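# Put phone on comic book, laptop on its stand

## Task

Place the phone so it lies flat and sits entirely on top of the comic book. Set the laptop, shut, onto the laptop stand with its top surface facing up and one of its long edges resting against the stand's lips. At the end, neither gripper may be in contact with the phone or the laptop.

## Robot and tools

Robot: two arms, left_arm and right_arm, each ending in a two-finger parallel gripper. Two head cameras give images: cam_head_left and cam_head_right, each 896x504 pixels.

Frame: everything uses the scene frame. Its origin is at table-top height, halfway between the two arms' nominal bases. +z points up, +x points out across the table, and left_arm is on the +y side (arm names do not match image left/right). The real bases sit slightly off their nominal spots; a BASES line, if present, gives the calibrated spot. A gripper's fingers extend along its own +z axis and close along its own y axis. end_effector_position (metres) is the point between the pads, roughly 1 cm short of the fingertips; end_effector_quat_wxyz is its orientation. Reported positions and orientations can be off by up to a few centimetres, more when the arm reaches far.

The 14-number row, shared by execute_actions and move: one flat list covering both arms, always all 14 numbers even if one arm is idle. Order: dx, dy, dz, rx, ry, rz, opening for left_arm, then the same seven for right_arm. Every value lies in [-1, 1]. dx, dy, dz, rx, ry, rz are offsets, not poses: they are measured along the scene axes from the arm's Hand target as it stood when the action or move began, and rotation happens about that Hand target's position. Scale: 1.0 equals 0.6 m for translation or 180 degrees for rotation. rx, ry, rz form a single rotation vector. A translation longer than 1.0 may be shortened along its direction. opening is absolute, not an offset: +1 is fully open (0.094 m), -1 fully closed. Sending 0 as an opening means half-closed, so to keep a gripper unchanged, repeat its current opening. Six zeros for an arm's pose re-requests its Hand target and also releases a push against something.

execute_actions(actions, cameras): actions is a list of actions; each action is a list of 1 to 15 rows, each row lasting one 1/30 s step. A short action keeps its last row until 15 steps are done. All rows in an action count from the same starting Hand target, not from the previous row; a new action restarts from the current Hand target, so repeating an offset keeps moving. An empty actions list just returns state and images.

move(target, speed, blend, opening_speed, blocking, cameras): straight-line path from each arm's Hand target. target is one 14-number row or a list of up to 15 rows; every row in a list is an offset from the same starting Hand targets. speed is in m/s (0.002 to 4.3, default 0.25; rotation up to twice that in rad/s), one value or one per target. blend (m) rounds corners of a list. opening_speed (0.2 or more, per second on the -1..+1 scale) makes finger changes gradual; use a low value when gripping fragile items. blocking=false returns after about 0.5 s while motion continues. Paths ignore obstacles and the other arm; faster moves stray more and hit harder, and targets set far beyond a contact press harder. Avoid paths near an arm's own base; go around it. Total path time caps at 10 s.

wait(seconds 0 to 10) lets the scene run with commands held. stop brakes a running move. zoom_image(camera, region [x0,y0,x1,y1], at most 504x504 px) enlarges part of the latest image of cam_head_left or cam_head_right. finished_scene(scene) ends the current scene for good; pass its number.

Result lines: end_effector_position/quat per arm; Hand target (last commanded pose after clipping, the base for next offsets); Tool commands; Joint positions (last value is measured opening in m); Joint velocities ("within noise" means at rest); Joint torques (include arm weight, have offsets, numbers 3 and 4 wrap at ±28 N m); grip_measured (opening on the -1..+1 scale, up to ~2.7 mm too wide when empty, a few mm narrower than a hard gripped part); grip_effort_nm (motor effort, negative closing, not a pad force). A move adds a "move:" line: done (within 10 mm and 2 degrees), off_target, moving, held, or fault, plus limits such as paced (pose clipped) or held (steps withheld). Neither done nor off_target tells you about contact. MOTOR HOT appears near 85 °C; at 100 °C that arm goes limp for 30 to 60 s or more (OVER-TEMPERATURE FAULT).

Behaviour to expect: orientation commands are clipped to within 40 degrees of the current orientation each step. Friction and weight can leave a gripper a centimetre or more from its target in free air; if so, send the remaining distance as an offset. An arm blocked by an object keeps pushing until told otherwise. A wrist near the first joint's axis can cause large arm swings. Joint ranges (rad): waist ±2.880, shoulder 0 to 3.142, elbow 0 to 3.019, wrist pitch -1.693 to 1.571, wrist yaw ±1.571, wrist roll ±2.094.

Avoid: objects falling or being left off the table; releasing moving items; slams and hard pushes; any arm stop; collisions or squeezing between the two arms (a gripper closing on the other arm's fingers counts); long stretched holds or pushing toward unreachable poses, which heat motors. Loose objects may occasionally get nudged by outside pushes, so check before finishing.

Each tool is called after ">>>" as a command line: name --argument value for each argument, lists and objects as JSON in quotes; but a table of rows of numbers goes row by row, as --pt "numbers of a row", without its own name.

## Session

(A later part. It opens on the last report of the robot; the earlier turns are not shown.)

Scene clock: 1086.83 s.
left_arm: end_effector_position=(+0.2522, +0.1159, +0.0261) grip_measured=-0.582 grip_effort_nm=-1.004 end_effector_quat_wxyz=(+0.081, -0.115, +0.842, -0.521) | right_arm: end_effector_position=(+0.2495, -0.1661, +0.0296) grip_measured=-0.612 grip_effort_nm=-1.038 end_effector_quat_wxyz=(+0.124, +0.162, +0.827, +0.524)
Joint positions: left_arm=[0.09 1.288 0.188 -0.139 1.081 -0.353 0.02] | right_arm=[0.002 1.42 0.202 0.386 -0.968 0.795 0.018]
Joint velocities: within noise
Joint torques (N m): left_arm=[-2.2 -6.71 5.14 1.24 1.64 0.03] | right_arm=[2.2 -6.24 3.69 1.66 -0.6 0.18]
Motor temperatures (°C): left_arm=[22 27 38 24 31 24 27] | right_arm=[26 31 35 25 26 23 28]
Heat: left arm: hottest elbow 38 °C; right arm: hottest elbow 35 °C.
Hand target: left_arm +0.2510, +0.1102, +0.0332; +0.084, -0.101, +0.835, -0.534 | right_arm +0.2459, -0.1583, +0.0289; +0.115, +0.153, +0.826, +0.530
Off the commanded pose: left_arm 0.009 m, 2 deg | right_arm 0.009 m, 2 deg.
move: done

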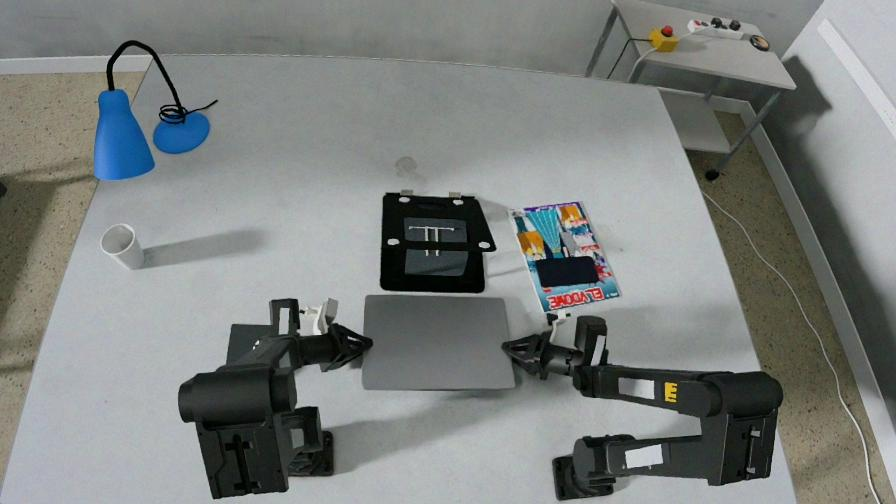

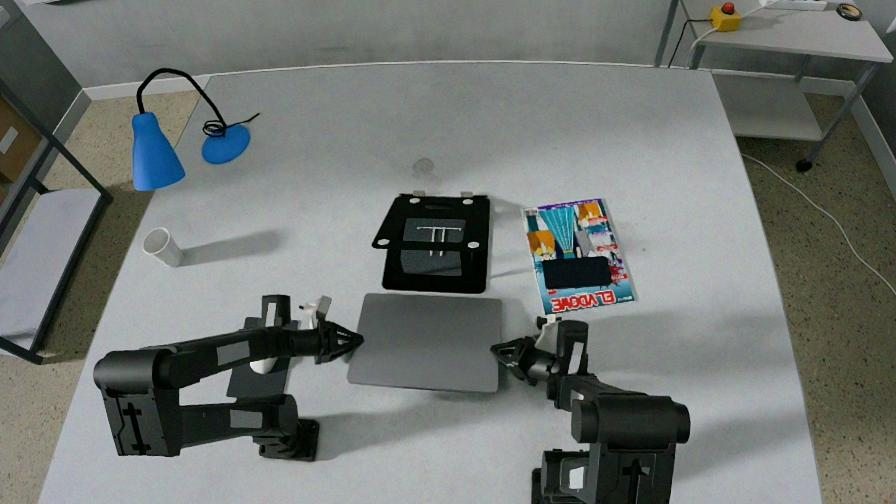

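>>> move --pt "0 0 0.12 0 0 0 -1 0 0 0.12 0 0 0 -1" --pt "0 0 0.5 0 0 0 -1 0 0 0.5 0 0 0 -1" --speed 0.07

Scene clock: 1093.97 s.
left_arm: end_effector_position=(+0.2347, +0.1153, +0.2658) grip_measured=-0.600 grip_effort_nm=-1.009 end_effector_quat_wxyz=(+0.022, -0.162, +0.843, -0.513) | right_arm: end_effector_position=(+0.2321, -0.1672, +0.2638) grip_measured=-0.612 grip_effort_nm=-1.038 end_effector_quat_wxyz=(+0.063, +0.210, +0.833, +0.509)
Joint positions: left_arm=[0.091 0.691 0.679 -1.352 1.066 -0.382 0.019] | right_arm=[0.002 0.724 0.657 -0.902 -0.958 0.821 0.018]
Joint velocities: within noise
Joint torques (N m): left_arm=[-2.37 -3.31 22.78 0.62 2.26 0.42] | right_arm=[1.73 -4.95 17.31 1.07 -1.14 -0.1]
Motor temperatures (°C): left_arm=[22 27 39 24 33 24 28] | right_arm=[26 31 37 25 27 23 28]
Heat: left arm: hottest elbow 39 °C; right arm: hottest elbow 37 °C.
Hand target: left_arm +0.2510, +0.1102, +0.3332; +0.084, -0.101, +0.835, -0.534 | right_arm +0.2458, -0.1583, +0.3290; +0.115, +0.153, +0.826, +0.530
Off the commanded pose: left_arm 0.069 m, 10 deg | right_arm 0.067 m, 9 deg.
move: off_target (left_arm, right_arm)

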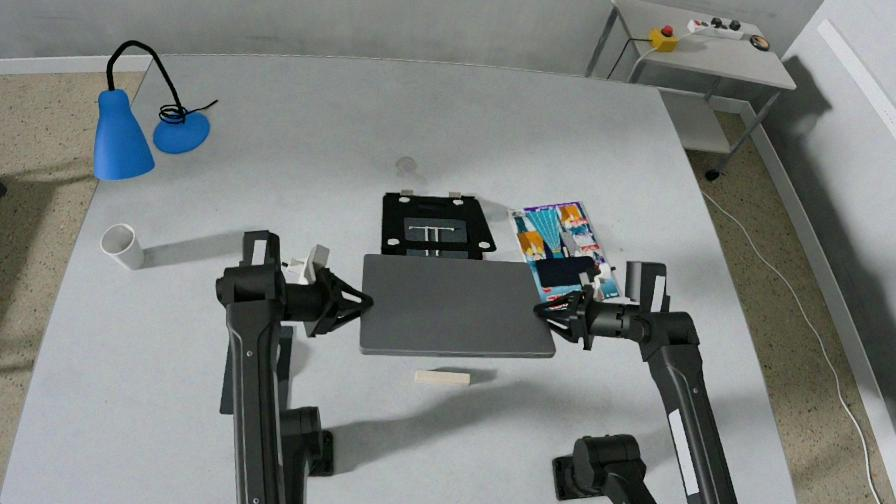

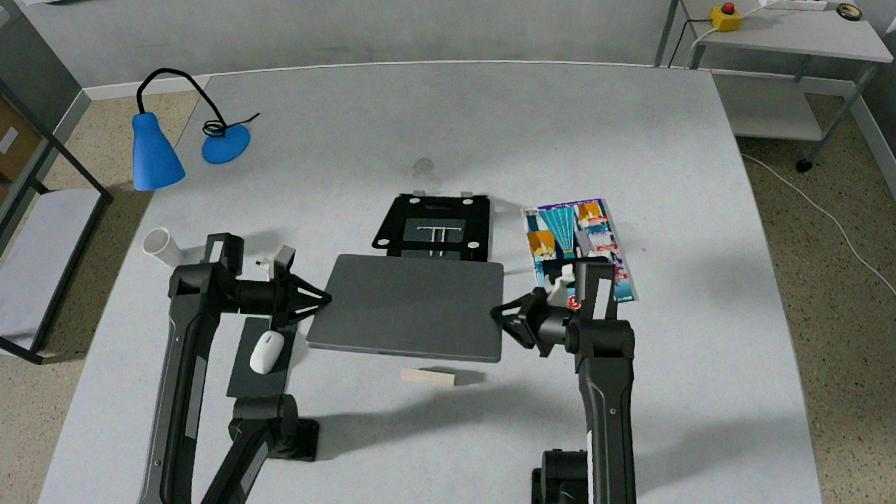

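>>> move --pt "0 0 0.07 0 0.08 0 -1 0 0 0.07 0 0.08 0 -1" --speed 0.08

Scene clock: 1100.47 s.
left_arm: end_effector_position=(+0.2380, +0.1171, +0.3171) grip_measured=-0.605 grip_effort_nm=-1.009 end_effector_quat_wxyz=(-0.074, -0.218, +0.836, -0.498) | right_arm: end_effector_position=(+0.2332, -0.1660, +0.3177) grip_measured=-0.612 grip_effort_nm=-1.038 end_effector_quat_wxyz=(-0.030, +0.262, +0.833, +0.487)
Joint positions: left_arm=[0.093 0.82 0.878 -1.654 1.055 -0.373 0.019] | right_arm=[0.002 0.834 0.886 -1.239 -0.97 0.821 0.018]
Joint velocities: within noise
Joint torques (N m): left_arm=[-3.08 -4.84 22 0.08 1.73 0.28] | right_arm=[1.73 -4.6 16.73 0.55 -0.99 -0.05]
Motor temperatures (°C): left_arm=[22 27 43 24 35 24 28] | right_arm=[26 31 39 25 27 23 28]
Heat: left arm: hottest elbow 43 °C; right arm: hottest elbow 39 °C.
Hand target: left_arm +0.2511, +0.1102, +0.3751; -0.022, -0.168, +0.839, -0.517 | right_arm +0.2458, -0.1583, +0.3709; +0.011, +0.219, +0.834, +0.506
Off the commanded pose: left_arm 0.060 m, 9 deg | right_arm 0.055 m, 7 deg.
move: off_target (left_arm, right_arm)

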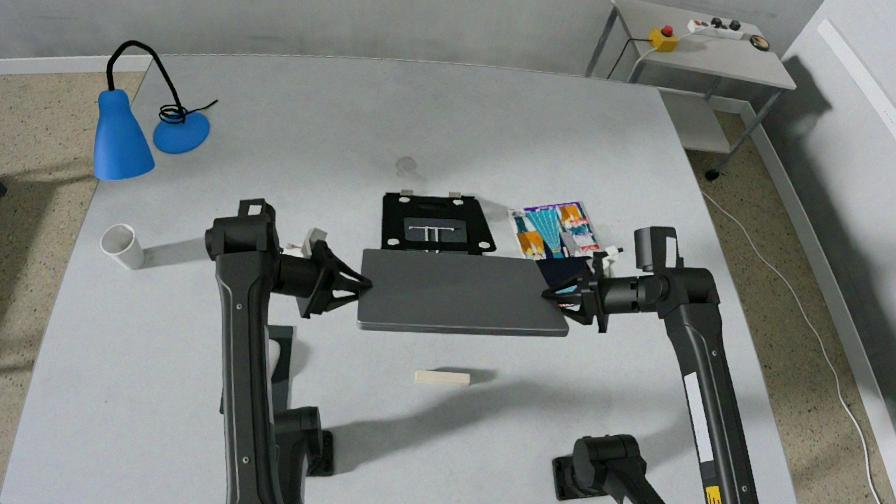

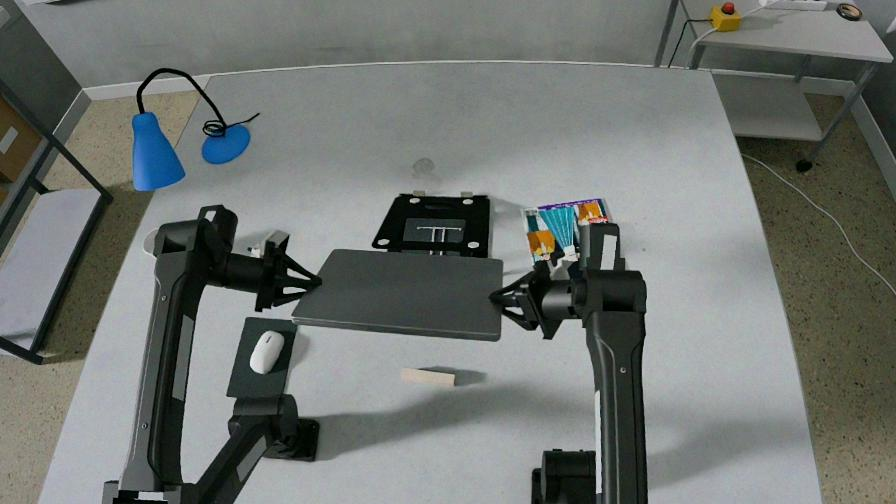

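>>> move --pt "0.43 0 0.0 0 0.0 0 -1 0.43 0 0.0 0 0.0 0 -1" --speed 0.1

Scene clock: 1105.93 s.
left_arm: end_effector_position=(+0.4837, +0.1166, +0.3081) grip_measured=-0.608 grip_effort_nm=-1.009 end_effector_quat_wxyz=(-0.094, -0.224, +0.834, -0.496) | right_arm: end_effector_position=(+0.4797, -0.1629, +0.3109) grip_measured=-0.612 grip_effort_nm=-1.038 end_effector_quat_wxyz=(-0.050, +0.267, +0.831, +0.485)
Joint positions: left_arm=[0.025 1.495 1.371 -1.411 1.059 -0.492 0.018] | right_arm=[0.002 1.53 1.423 -1.128 -0.982 0.811 0.018]
Joint velocities: within noise
Joint torques (N m): left_arm=[-1.2 -16.79 21.85 1.05 1.19 0.25] | right_arm=[0.73 -18.02 16.88 1.05 -0.74 -0.13]
Motor temperatures (°C): left_arm=[22 27 43 24 35 24 28] | right_arm=[26 31 42 25 27 23 28]
Heat: left arm: hottest elbow 43 °C; right arm: hottest elbow 42 °C.
Hand target: left_arm +0.5090, +0.1102, +0.3753; -0.022, -0.168, +0.839, -0.517 | right_arm +0.5039, -0.1583, +0.3709; +0.011, +0.219, +0.834, +0.506
Off the commanded pose: left_arm 0.072 m, 11 deg | right_arm 0.065 m, 9 deg.
move: off_target (left_arm, right_arm)

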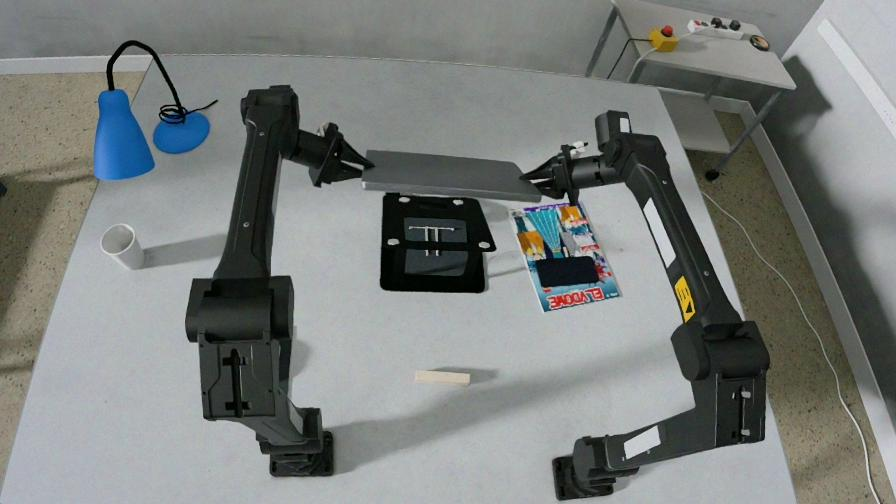

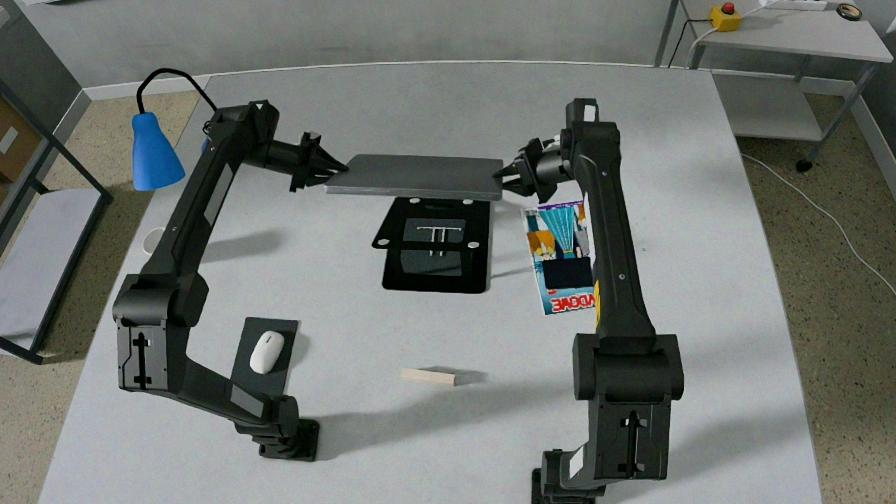

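>>> move --pt "0.02 0 -0.25 0 0.0 0 -1 0.02 0 -0.25 0 0.0 0 -1" --speed 0.1

>>> zoom_image --camera "cam_head_left" --region '[340, 130, 560, 310]'

>>> zoom_image --camera "cam_head_right" --region '[310, 130, 530, 310]'

Scene clock: 1113.30 s.
left_arm: end_effector_position=(+0.5149, +0.1164, +0.1951) grip_measured=-0.608 grip_effort_nm=-1.009 end_effector_quat_wxyz=(-0.059, -0.203, +0.838, -0.503) | right_arm: end_effector_position=(+0.5105, -0.1630, +0.1982) grip_measured=-0.612 grip_effort_nm=-1.043 end_effector_quat_wxyz=(-0.019, +0.249, +0.833, +0.494)
Joint positions: left_arm=[0.021 1.618 1.204 -1.03 1.058 -0.501 0.018] | right_arm=[0.002 1.654 1.255 -0.763 -0.979 0.81 0.018]
Joint velocities: within noise
Joint torques (N m): left_arm=[-2.08 -19.14 11.6 1.2 1.16 0.26] | right_arm=[0.91 -19.84 9.33 1.55 -0.79 -0.12]
Motor temperatures (°C): left_arm=[22 27 44 24 34 24 28] | right_arm=[26 32 46 25 27 23 28]
Heat: left arm: hottest elbow 44 °C; right arm: hottest elbow 46 °C.
Hand target: left_arm +0.5210, +0.1103, +0.2252; -0.022, -0.168, +0.839, -0.517 | right_arm +0.5159, -0.1584, +0.2210; +0.011, +0.218, +0.834, +0.506
Off the commanded pose: left_arm 0.031 m, 6 deg | right_arm 0.024 m, 5 deg.
move: off_target (left_arm, right_arm)

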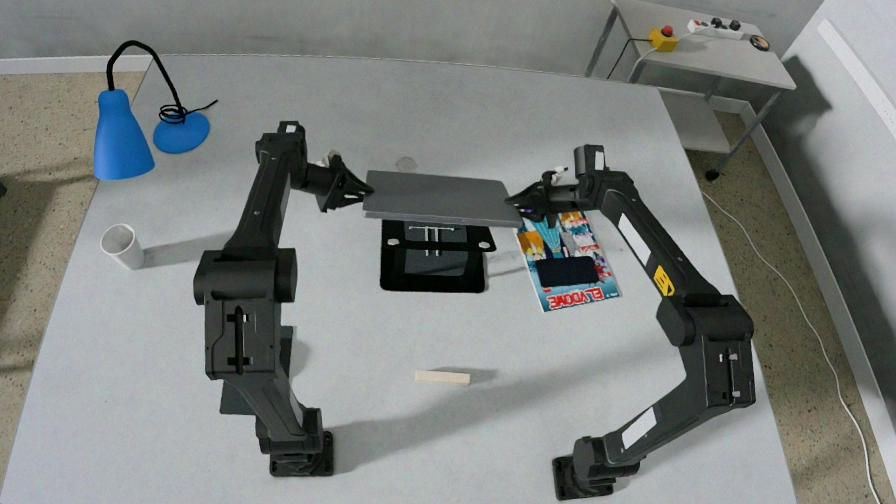

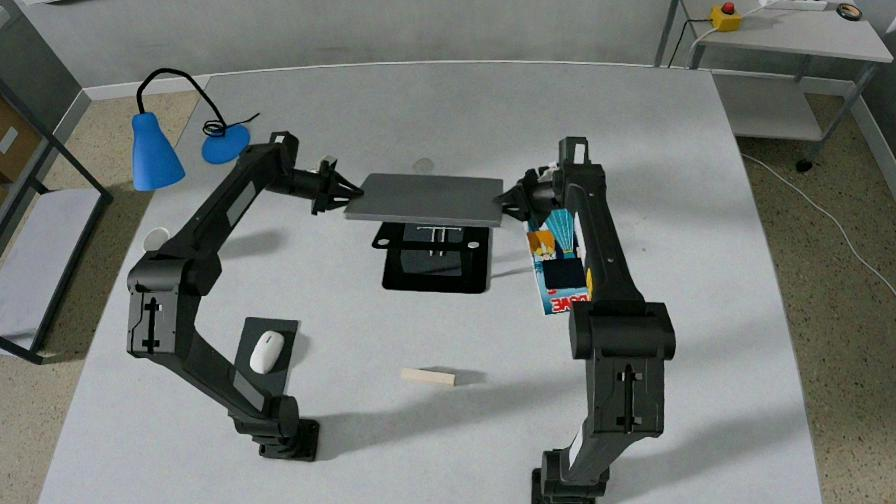

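Scaled by 2.291.

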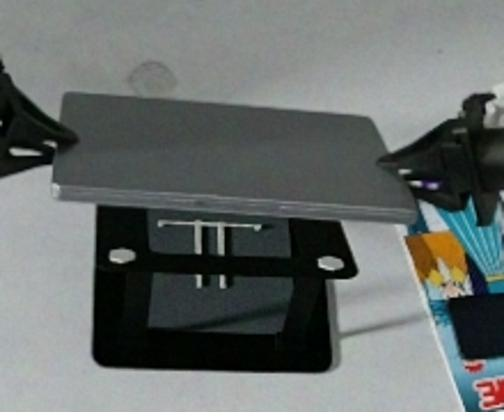

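Scaled by 2.291.

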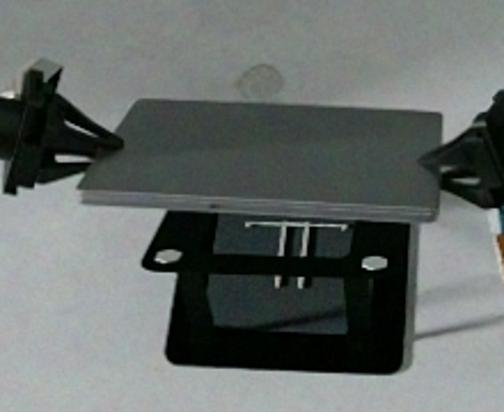

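>>> move --pt "-0.02 0 -0.13 0 0.035 0 -1 -0.02 0 -0.13 0 0.035 0 -1" --speed 0.06

>>> zoom_image --camera "cam_head_left" --region '[340, 150, 560, 310]'

>>> zoom_image --camera "cam_head_right" --region '[310, 150, 530, 310]'

Scene clock: 1120.43 s.
left_arm: end_effector_position=(+0.5025, +0.1161, +0.1253) grip_measured=-0.608 grip_effort_nm=-1.013 end_effector_quat_wxyz=(-0.095, -0.225, +0.834, -0.494) | right_arm: end_effector_position=(+0.4993, -0.1630, +0.1310) grip_measured=-0.612 grip_effort_nm=-1.038 end_effector_quat_wxyz=(-0.053, +0.269, +0.831, +0.483)
Joint positions: left_arm=[0.021 1.708 1.118 -0.94 1.054 -0.502 0.018] | right_arm=[0.002 1.734 1.178 -0.689 -0.98 0.809 0.018]
Joint velocities: within noise
Joint torques (N m): left_arm=[-2.43 -18.96 9.95 1.01 1.15 0.25] | right_arm=[0.91 -19.31 8.16 1.25 -0.81 -0.09]
Motor temperatures (°C): left_arm=[22 27 43 24 34 24 28] | right_arm=[26 32 46 25 27 23 29]
Heat: left arm: hottest elbow 43 °C; right arm: hottest elbow 46 °C.
Hand target: left_arm +0.5091, +0.1103, +0.1471; -0.068, -0.196, +0.837, -0.507 | right_arm +0.5039, -0.1583, +0.1430; -0.035, +0.246, +0.834, +0.493
Off the commanded pose: left_arm 0.024 m, 5 deg | right_arm 0.014 m, 4 deg.
move: off_target (left_arm, right_arm)

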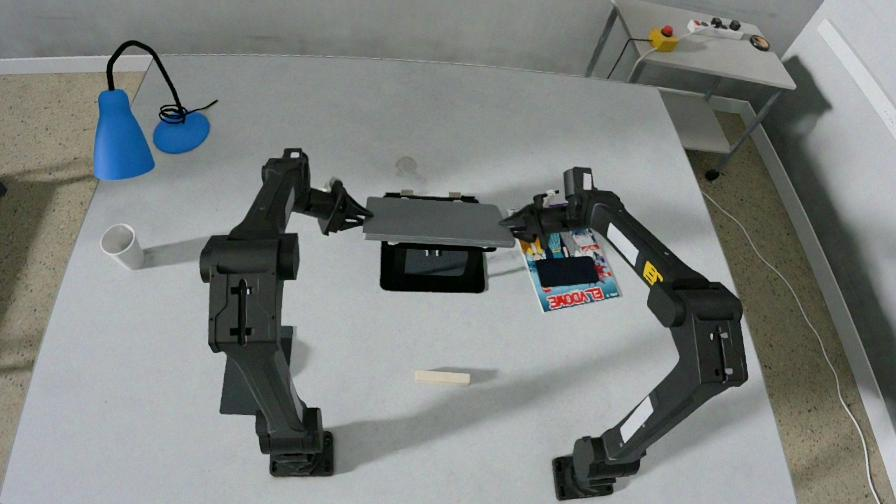

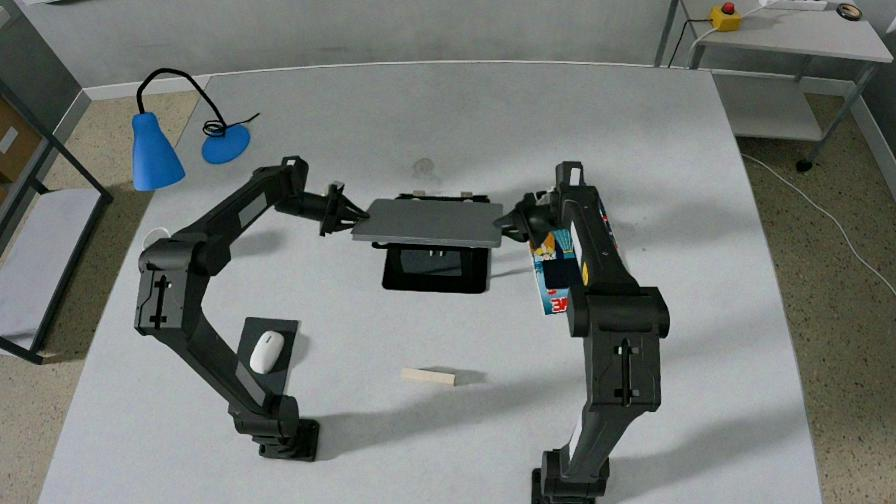

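Scaled by 2.291.

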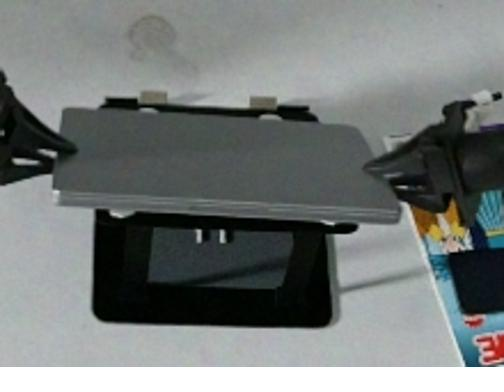

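Scaled by 2.291.

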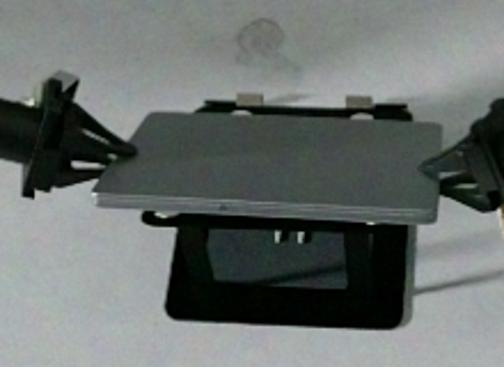

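>>> move --pt "0 0 -0.045 0 0 0 -1 0 0 -0.045 0 0 0 -1" --speed 0.04

>>> zoom_image --camera "cam_head_left" --region '[340, 150, 560, 310]'

>>> zoom_image --camera "cam_head_right" --region '[310, 150, 530, 310]'

Scene clock: 1124.83 s.
left_arm: end_effector_position=(+0.5070, +0.1156, +0.1100) grip_measured=-0.608 grip_effort_nm=-1.004 end_effector_quat_wxyz=(-0.080, -0.213, +0.835, -0.501) | right_arm: end_effector_position=(+0.5044, -0.1627, +0.1188) grip_measured=-0.613 grip_effort_nm=-1.033 end_effector_quat_wxyz=(-0.036, +0.256, +0.833, +0.489)
Joint positions: left_arm=[0.021 1.733 1.099 -0.863 1.062 -0.494 0.018] | right_arm=[0.002 1.753 1.161 -0.616 -0.983 0.8 0.018]
Joint velocities: within noise
Joint torques (N m): left_arm=[-2.67 -17.44 8.76 0.85 0.85 0.21] | right_arm=[1.03 -17.79 7.09 1.17 -0.74 -0.01]
Motor temperatures (°C): left_arm=[22 27 42 24 33 24 28] | right_arm=[26 32 45 25 27 23 29]
Heat: left arm: hottest elbow 42 °C; right arm: hottest elbow 45 °C.
Hand target: left_arm +0.5092, +0.1103, +0.1203; -0.068, -0.196, +0.837, -0.507 | right_arm +0.5039, -0.1583, +0.1160; -0.035, +0.246, +0.834, +0.493
Off the commanded pose: left_arm 0.012 m, 3 deg | right_arm 0.005 m, 1 deg.
move: off_target (left_arm)

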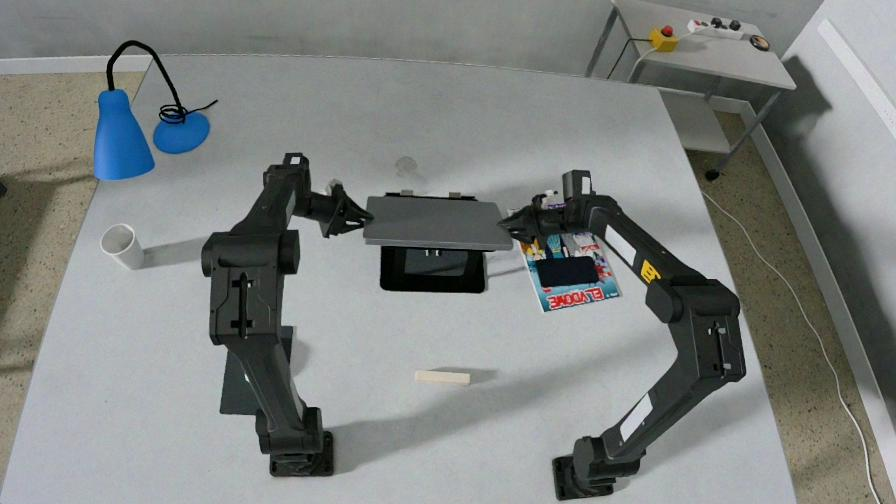

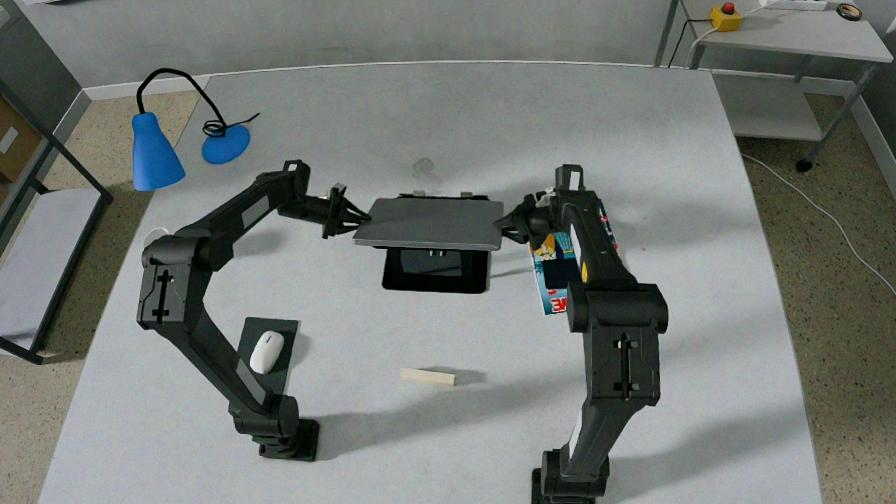

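Scaled by 2.291.

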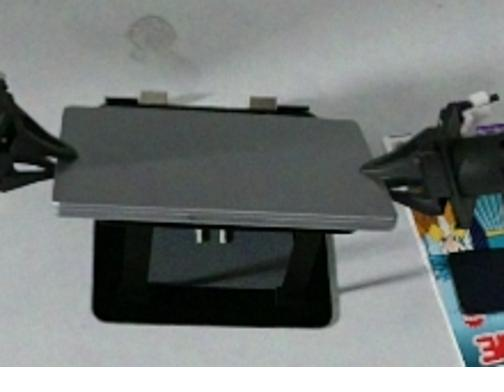

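Scaled by 2.291.

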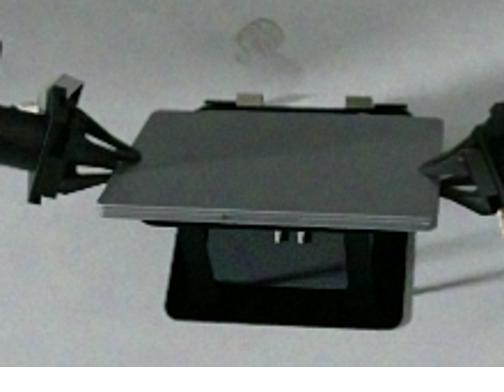

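>>> zoom_image --camera "cam_head_left" --region '[375, 180, 485, 215]'

>>> zoom_image --camera "cam_head_right" --region '[385, 180, 505, 215]'

>>> zoom_image --camera "cam_head_left" --region '[360, 220, 520, 270]'

Scaled by 4.582.

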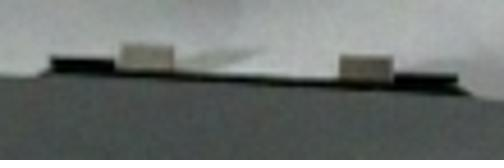

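Scaled by 4.200.

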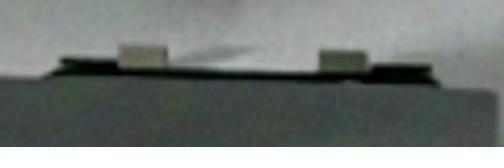

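Scaled by 3.150.

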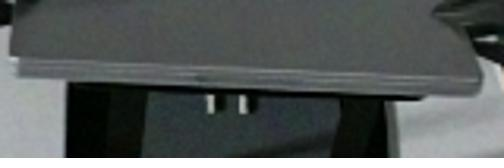

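>>> move --pt "0.025 0 0 0 0 0 -1 0.025 0 0.0 0 0 0 -1" --speed 0.03

>>> zoom_image --camera "cam_head_left" --region '[375, 180, 485, 215]'

>>> zoom_image --camera "cam_head_right" --region '[385, 180, 505, 215]'

Scene clock: 1132.10 s.
left_arm: end_effector_position=(+0.5068, +0.1150, +0.1078) grip_measured=-0.608 grip_effort_nm=-1.009 end_effector_quat_wxyz=(-0.084, -0.214, +0.833, -0.503) | right_arm: end_effector_position=(+0.5038, -0.1618, +0.1165) grip_measured=-0.615 grip_effort_nm=-1.033 end_effector_quat_wxyz=(-0.041, +0.256, +0.831, +0.492)
Joint positions: left_arm=[0.021 1.74 1.099 -0.863 1.07 -0.494 0.018] | right_arm=[0.002 1.76 1.161 -0.616 -0.992 0.8 0.018]
Joint velocities: within noise
Joint torques (N m): left_arm=[-2.73 -15.85 12.93 0.51 0.61 0.17] | right_arm=[0.91 -16.03 10.3 0.64 -0.45 -0.01]
Motor temperatures (°C): left_arm=[22 28 42 24 33 24 28] | right_arm=[26 33 44 25 27 23 29]
Heat: left arm: hottest elbow 42 °C; right arm: hottest elbow 44 °C.
Hand target: left_arm +0.5241, +0.1103, +0.1203; -0.068, -0.196, +0.837, -0.507 | right_arm +0.5189, -0.1583, +0.1160; -0.035, +0.246, +0.834, +0.493
Off the commanded pose: left_arm 0.022 m, 3 deg | right_arm 0.016 m, 1 deg.
move: off_target (left_arm, right_arm)

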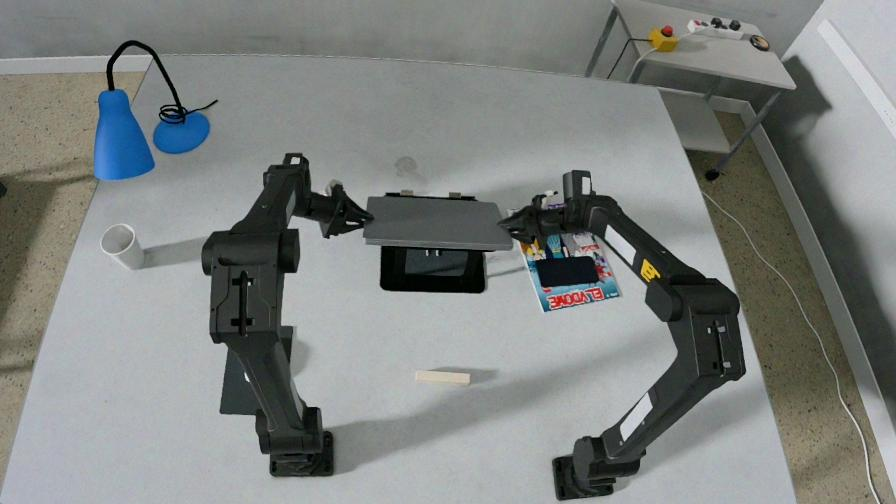

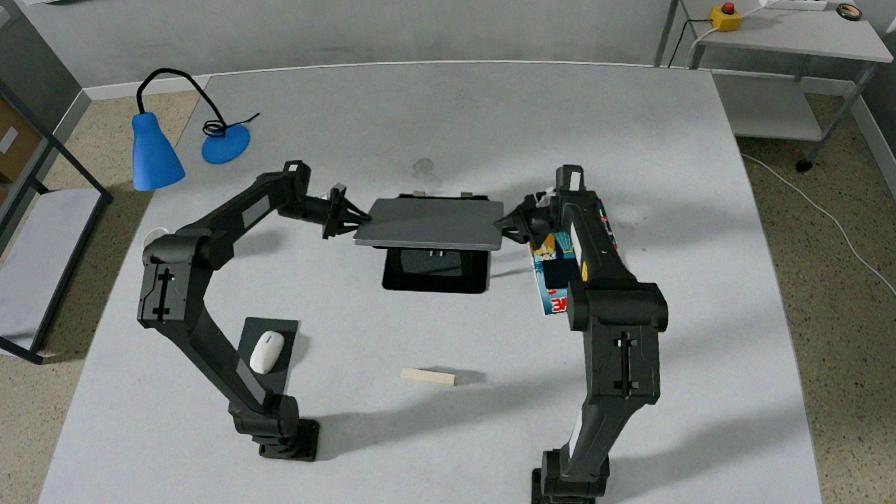

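Scaled by 4.582.

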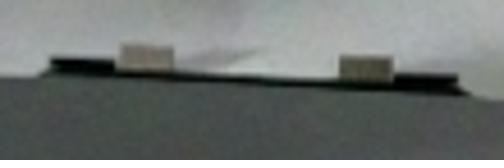

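Scaled by 4.200.

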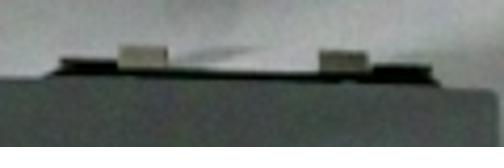

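>>> move --pt "0.035 0 0 0 0 0 -1 0.035 0 0.0 0 0 0 -1" --speed 0.03

>>> zoom_image --camera "cam_head_left" --region '[375, 180, 485, 215]'

>>> zoom_image --camera "cam_head_right" --region '[385, 180, 505, 215]'

Scene clock: 1137.03 s.
left_arm: end_effector_position=(+0.5218, +0.1155, +0.0989) grip_measured=-0.608 grip_effort_nm=-1.009 end_effector_quat_wxyz=(-0.088, -0.216, +0.832, -0.504) | right_arm: end_effector_position=(+0.5207, -0.1615, +0.1083) grip_measured=-0.617 grip_effort_nm=-1.043 end_effector_quat_wxyz=(-0.043, +0.256, +0.831, +0.492)
Joint positions: left_arm=[0.021 1.79 1.142 -0.863 1.072 -0.494 0.018] | right_arm=[0.002 1.812 1.212 -0.622 -0.994 0.795 0.018]
Joint velocities: within noise
Joint torques (N m): left_arm=[-2.02 -17.32 14.58 -0.17 0.5 0.09] | right_arm=[0.85 -17.2 11.51 0.27 -0.4 0]
Motor temperatures (°C): left_arm=[22 28 42 24 32 24 29] | right_arm=[26 33 44 25 27 23 29]
Heat: left arm: hottest elbow 42 °C; right arm: hottest elbow 44 °C.
Hand target: left_arm +0.5451, +0.1103, +0.1202; -0.068, -0.196, +0.837, -0.507 | right_arm +0.5398, -0.1583, +0.1160; -0.035, +0.246, +0.834, +0.493
Off the commanded pose: left_arm 0.032 m, 3 deg | right_arm 0.021 m, 2 deg.
move: off_target (left_arm, right_arm)

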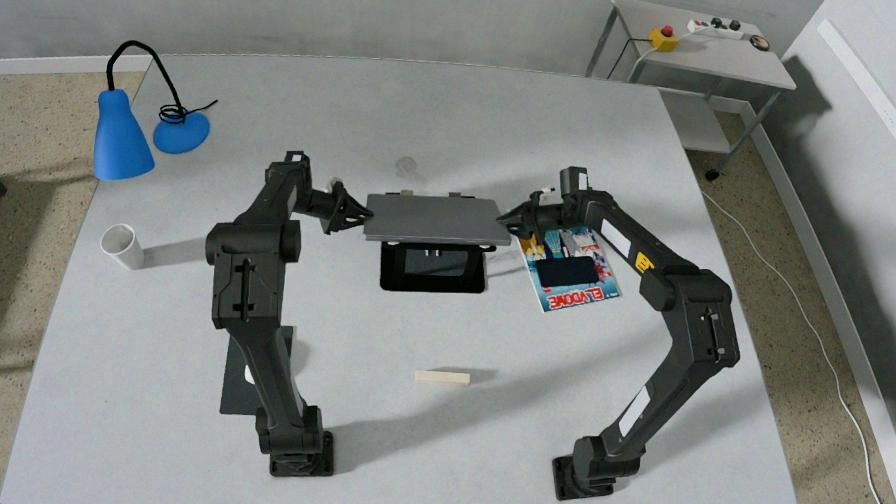

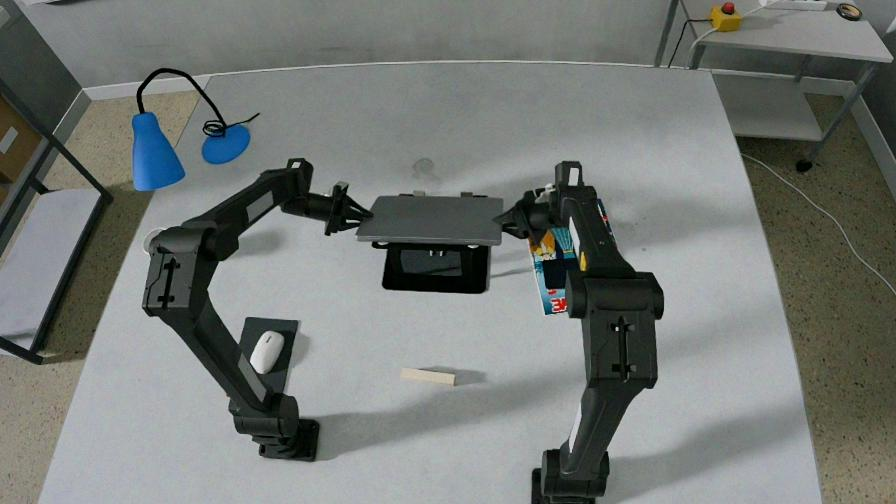

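Scaled by 4.582.

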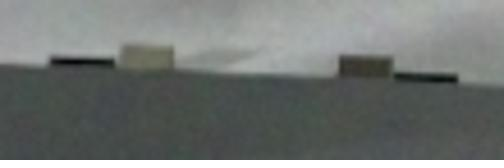

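Scaled by 4.200.

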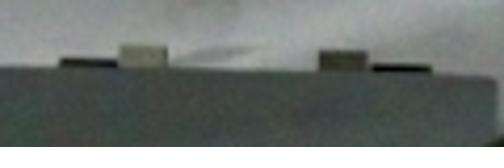

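>>> move --pt "0.02 0 0 0 0 0 -1 0.02 0 0.0 0 0 0 -1" --speed 0.03

>>> zoom_image --camera "cam_head_left" --region '[375, 180, 485, 215]'

>>> zoom_image --camera "cam_head_left" --region '[350, 180, 530, 300]'

Scene clock: 1140.77 s.
left_arm: end_effector_position=(+0.5315, +0.1160, +0.0938) grip_measured=-0.608 grip_effort_nm=-1.013 end_effector_quat_wxyz=(-0.091, -0.218, +0.831, -0.503) | right_arm: end_effector_position=(+0.5305, -0.1615, +0.1036) grip_measured=-0.617 grip_effort_nm=-1.038 end_effector_quat_wxyz=(-0.047, +0.257, +0.832, +0.490)
Joint positions: left_arm=[0.021 1.821 1.173 -0.871 1.072 -0.494 0.018] | right_arm=[0.002 1.844 1.246 -0.636 -0.994 0.791 0.018]
Joint velocities: within noise
Joint torques (N m): left_arm=[-3.08 -18.08 15.16 -0.13 0.41 0.1] | right_arm=[0.73 -18.26 12.04 -0.12 -0.4 0.1]
Motor temperatures (°C): left_arm=[22 28 42 24 32 24 29] | right_arm=[26 33 44 25 27 23 29]
Heat: left arm: hottest elbow 42 °C; right arm: hottest elbow 44 °C.
Hand target: left_arm +0.5571, +0.1103, +0.1202; -0.068, -0.196, +0.837, -0.507 | right_arm +0.5518, -0.1583, +0.1160; -0.035, +0.246, +0.834, +0.493
Off the commanded pose: left_arm 0.037 m, 4 deg | right_arm 0.025 m, 2 deg.
move: off_target (left_arm, right_arm)

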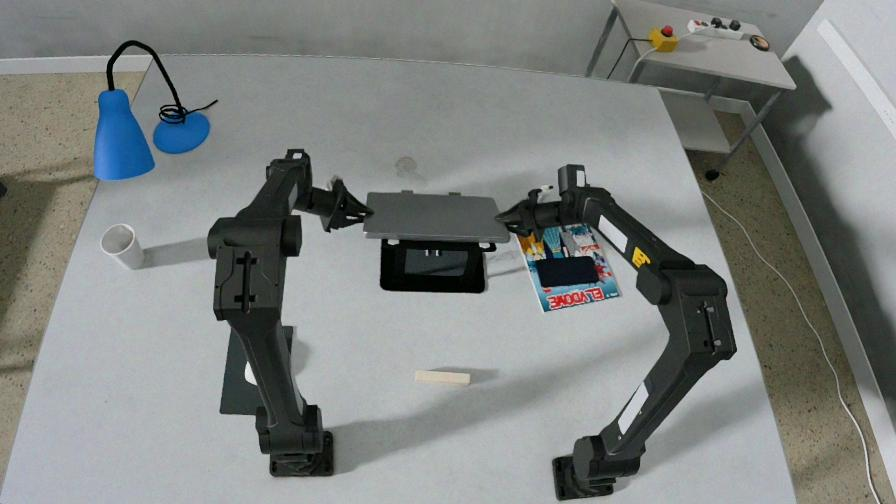

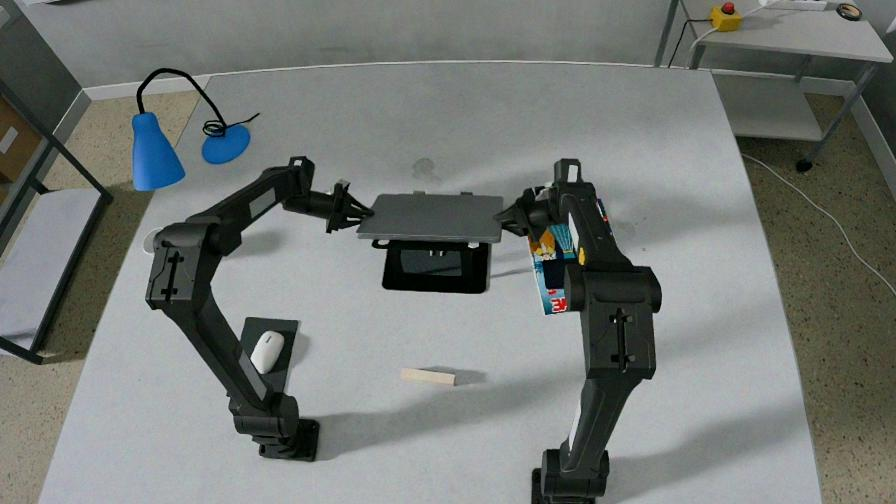

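Scaled by 4.582.

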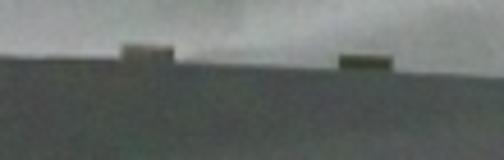

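Scaled by 2.800.

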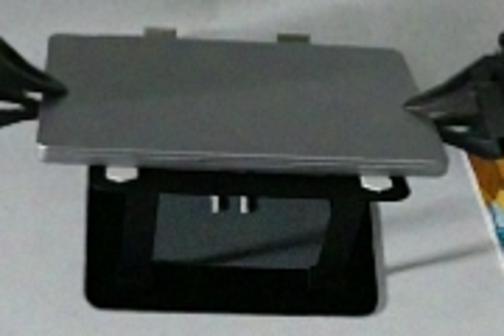

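>>> move --pt "0.015 0 0 0 0 0 -1 0.015 0 0.0 0 0 0 -1" --speed 0.03

>>> zoom_image --camera "cam_head_left" --region '[375, 180, 485, 215]'

>>> zoom_image --camera "cam_head_left" --region '[350, 180, 530, 300]'

Scene clock: 1144.20 s.
left_arm: end_effector_position=(+0.5388, +0.1164, +0.0918) grip_measured=-0.608 grip_effort_nm=-1.009 end_effector_quat_wxyz=(-0.094, -0.220, +0.831, -0.502) | right_arm: end_effector_position=(+0.5379, -0.1614, +0.1010) grip_measured=-0.617 grip_effort_nm=-1.038 end_effector_quat_wxyz=(-0.050, +0.258, +0.831, +0.489)
Joint positions: left_arm=[0.021 1.842 1.198 -0.882 1.072 -0.494 0.018] | right_arm=[0.002 1.865 1.273 -0.648 -0.994 0.79 0.018]
Joint velocities: within noise
Joint torques (N m): left_arm=[-2.67 -18.37 15.58 -0.08 0.45 0.08] | right_arm=[0.73 -19.02 12.12 0.1 -0.42 0.07]
Motor temperatures (°C): left_arm=[22 28 42 24 32 24 29] | right_arm=[26 33 44 25 27 23 29]
Heat: left arm: hottest elbow 42 °C; right arm: hottest elbow 44 °C.
Hand target: left_arm +0.5660, +0.1103, +0.1201; -0.068, -0.196, +0.837, -0.507 | right_arm +0.5609, -0.1583, +0.1162; -0.035, +0.246, +0.834, +0.493
Off the commanded pose: left_arm 0.040 m, 4 deg | right_arm 0.028 m, 2 deg.
move: off_target (left_arm, right_arm)

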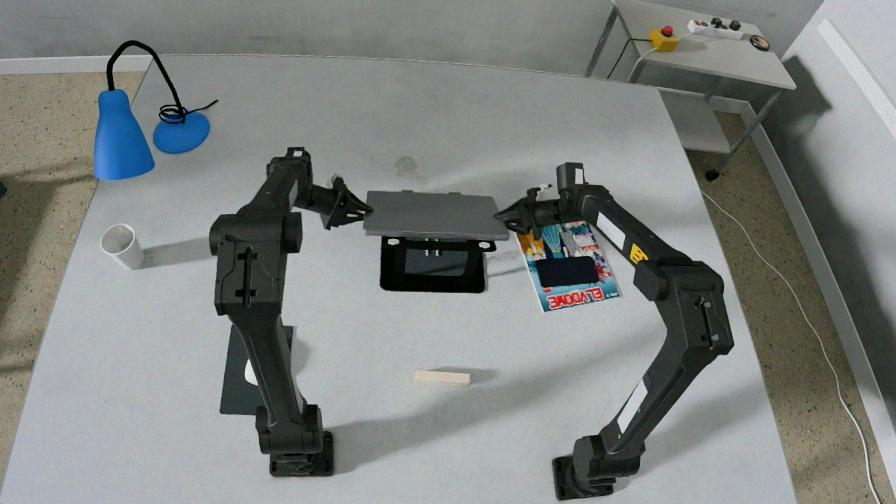

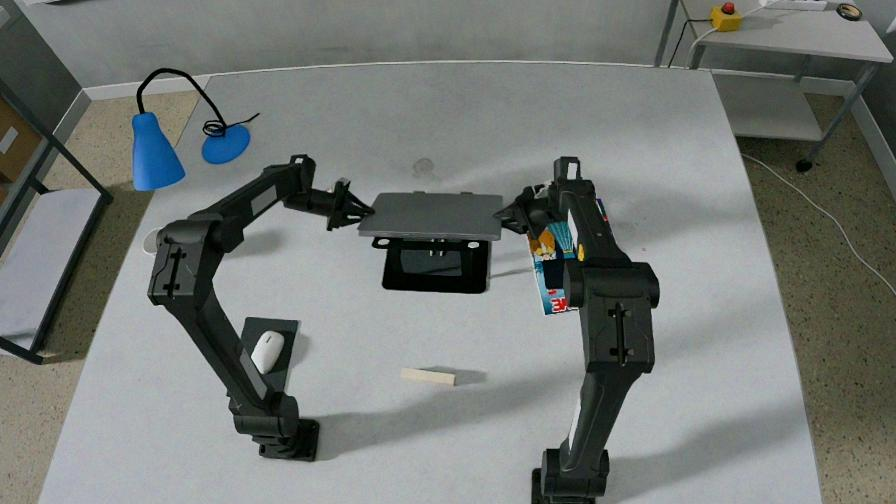

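Scaled by 4.582.

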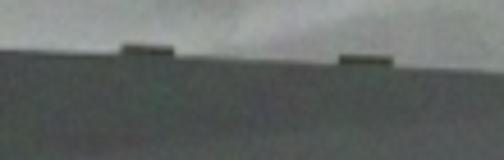

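Scaled by 2.800.

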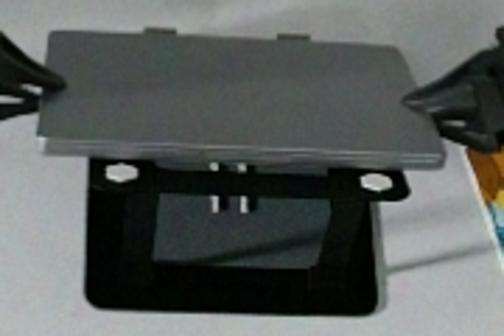

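>>> move --pt "0.005 0 -0.03 0 -0.035 0 -1 0.005 0 -0.03 0 -0.035 0 -1" --speed 0.03

>>> zoom_image --camera "cam_head_left" --region '[375, 180, 485, 215]'

>>> zoom_image --camera "cam_head_left" --region '[350, 180, 530, 300]'

>>> zoom_image --camera "cam_head_right" --region '[345, 180, 525, 300]'

Scene clock: 1153.20 s.
left_arm: end_effector_position=(+0.5562, +0.1166, +0.0831) grip_measured=-0.608 grip_effort_nm=-1.004 end_effector_quat_wxyz=(-0.059, -0.206, +0.834, -0.508) | right_arm: end_effector_position=(+0.5561, -0.1619, +0.0916) grip_measured=-0.622 grip_effort_nm=-1.033 end_effector_quat_wxyz=(-0.013, +0.244, +0.831, +0.499)
Joint positions: left_arm=[0.019 1.862 1.199 -0.764 1.068 -0.52 0.018] | right_arm=[0.002 1.893 1.269 -0.52 -0.987 0.811 0.018]
Joint velocities: within noise
Joint torques (N m): left_arm=[-2.32 -20.42 10.25 1.87 0.76 0.34] | right_arm=[0.73 -20.84 7.87 1.88 -0.56 -0.15]
Motor temperatures (°C): left_arm=[22 28 42 24 31 24 29] | right_arm=[26 34 45 25 26 23 29]
Heat: left arm: hottest elbow 42 °C; right arm: hottest elbow 45 °C.
Hand target: left_arm +0.5691, +0.1101, +0.1022; -0.022, -0.167, +0.839, -0.517 | right_arm +0.5639, -0.1583, +0.0979; +0.011, +0.219, +0.834, +0.506
Off the commanded pose: left_arm 0.024 m, 6 deg | right_arm 0.011 m, 4 deg.
move: off_target (left_arm, right_arm)

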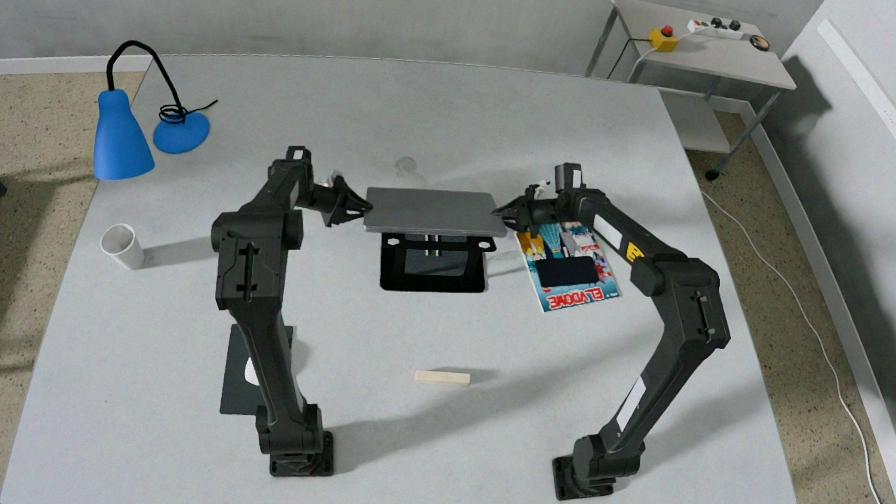

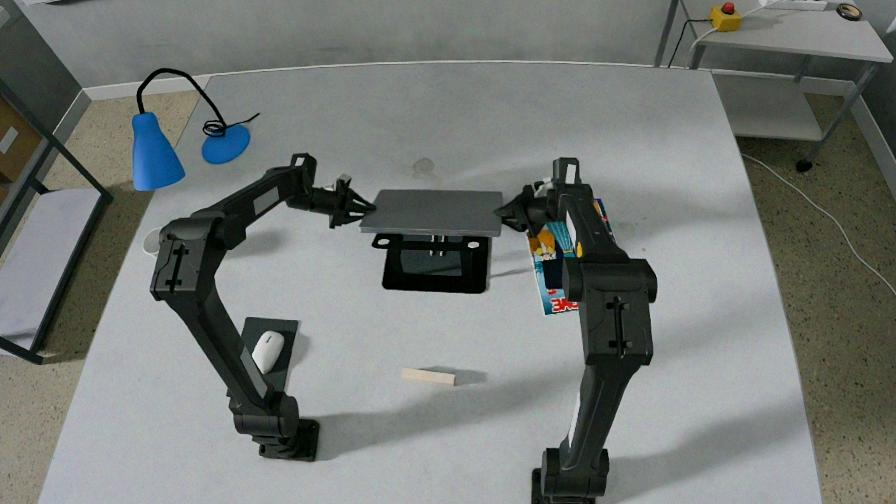

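Scaled by 4.582.

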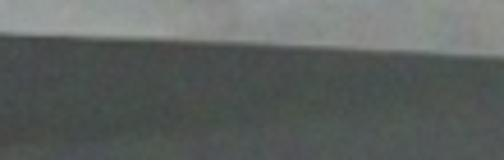

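Scaled by 2.800.

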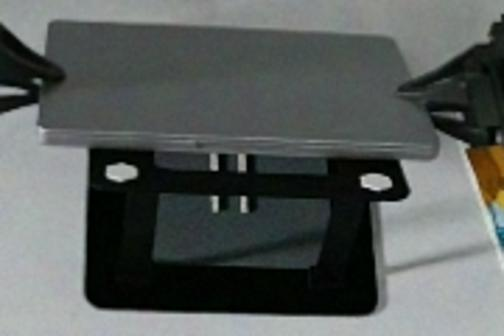

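Scaled by 2.800.

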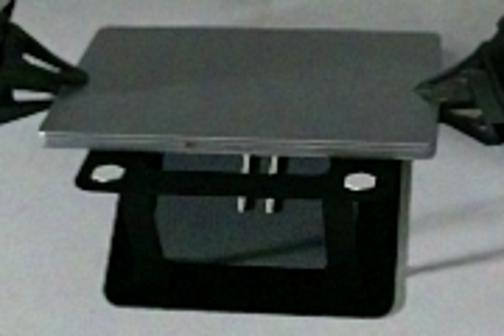

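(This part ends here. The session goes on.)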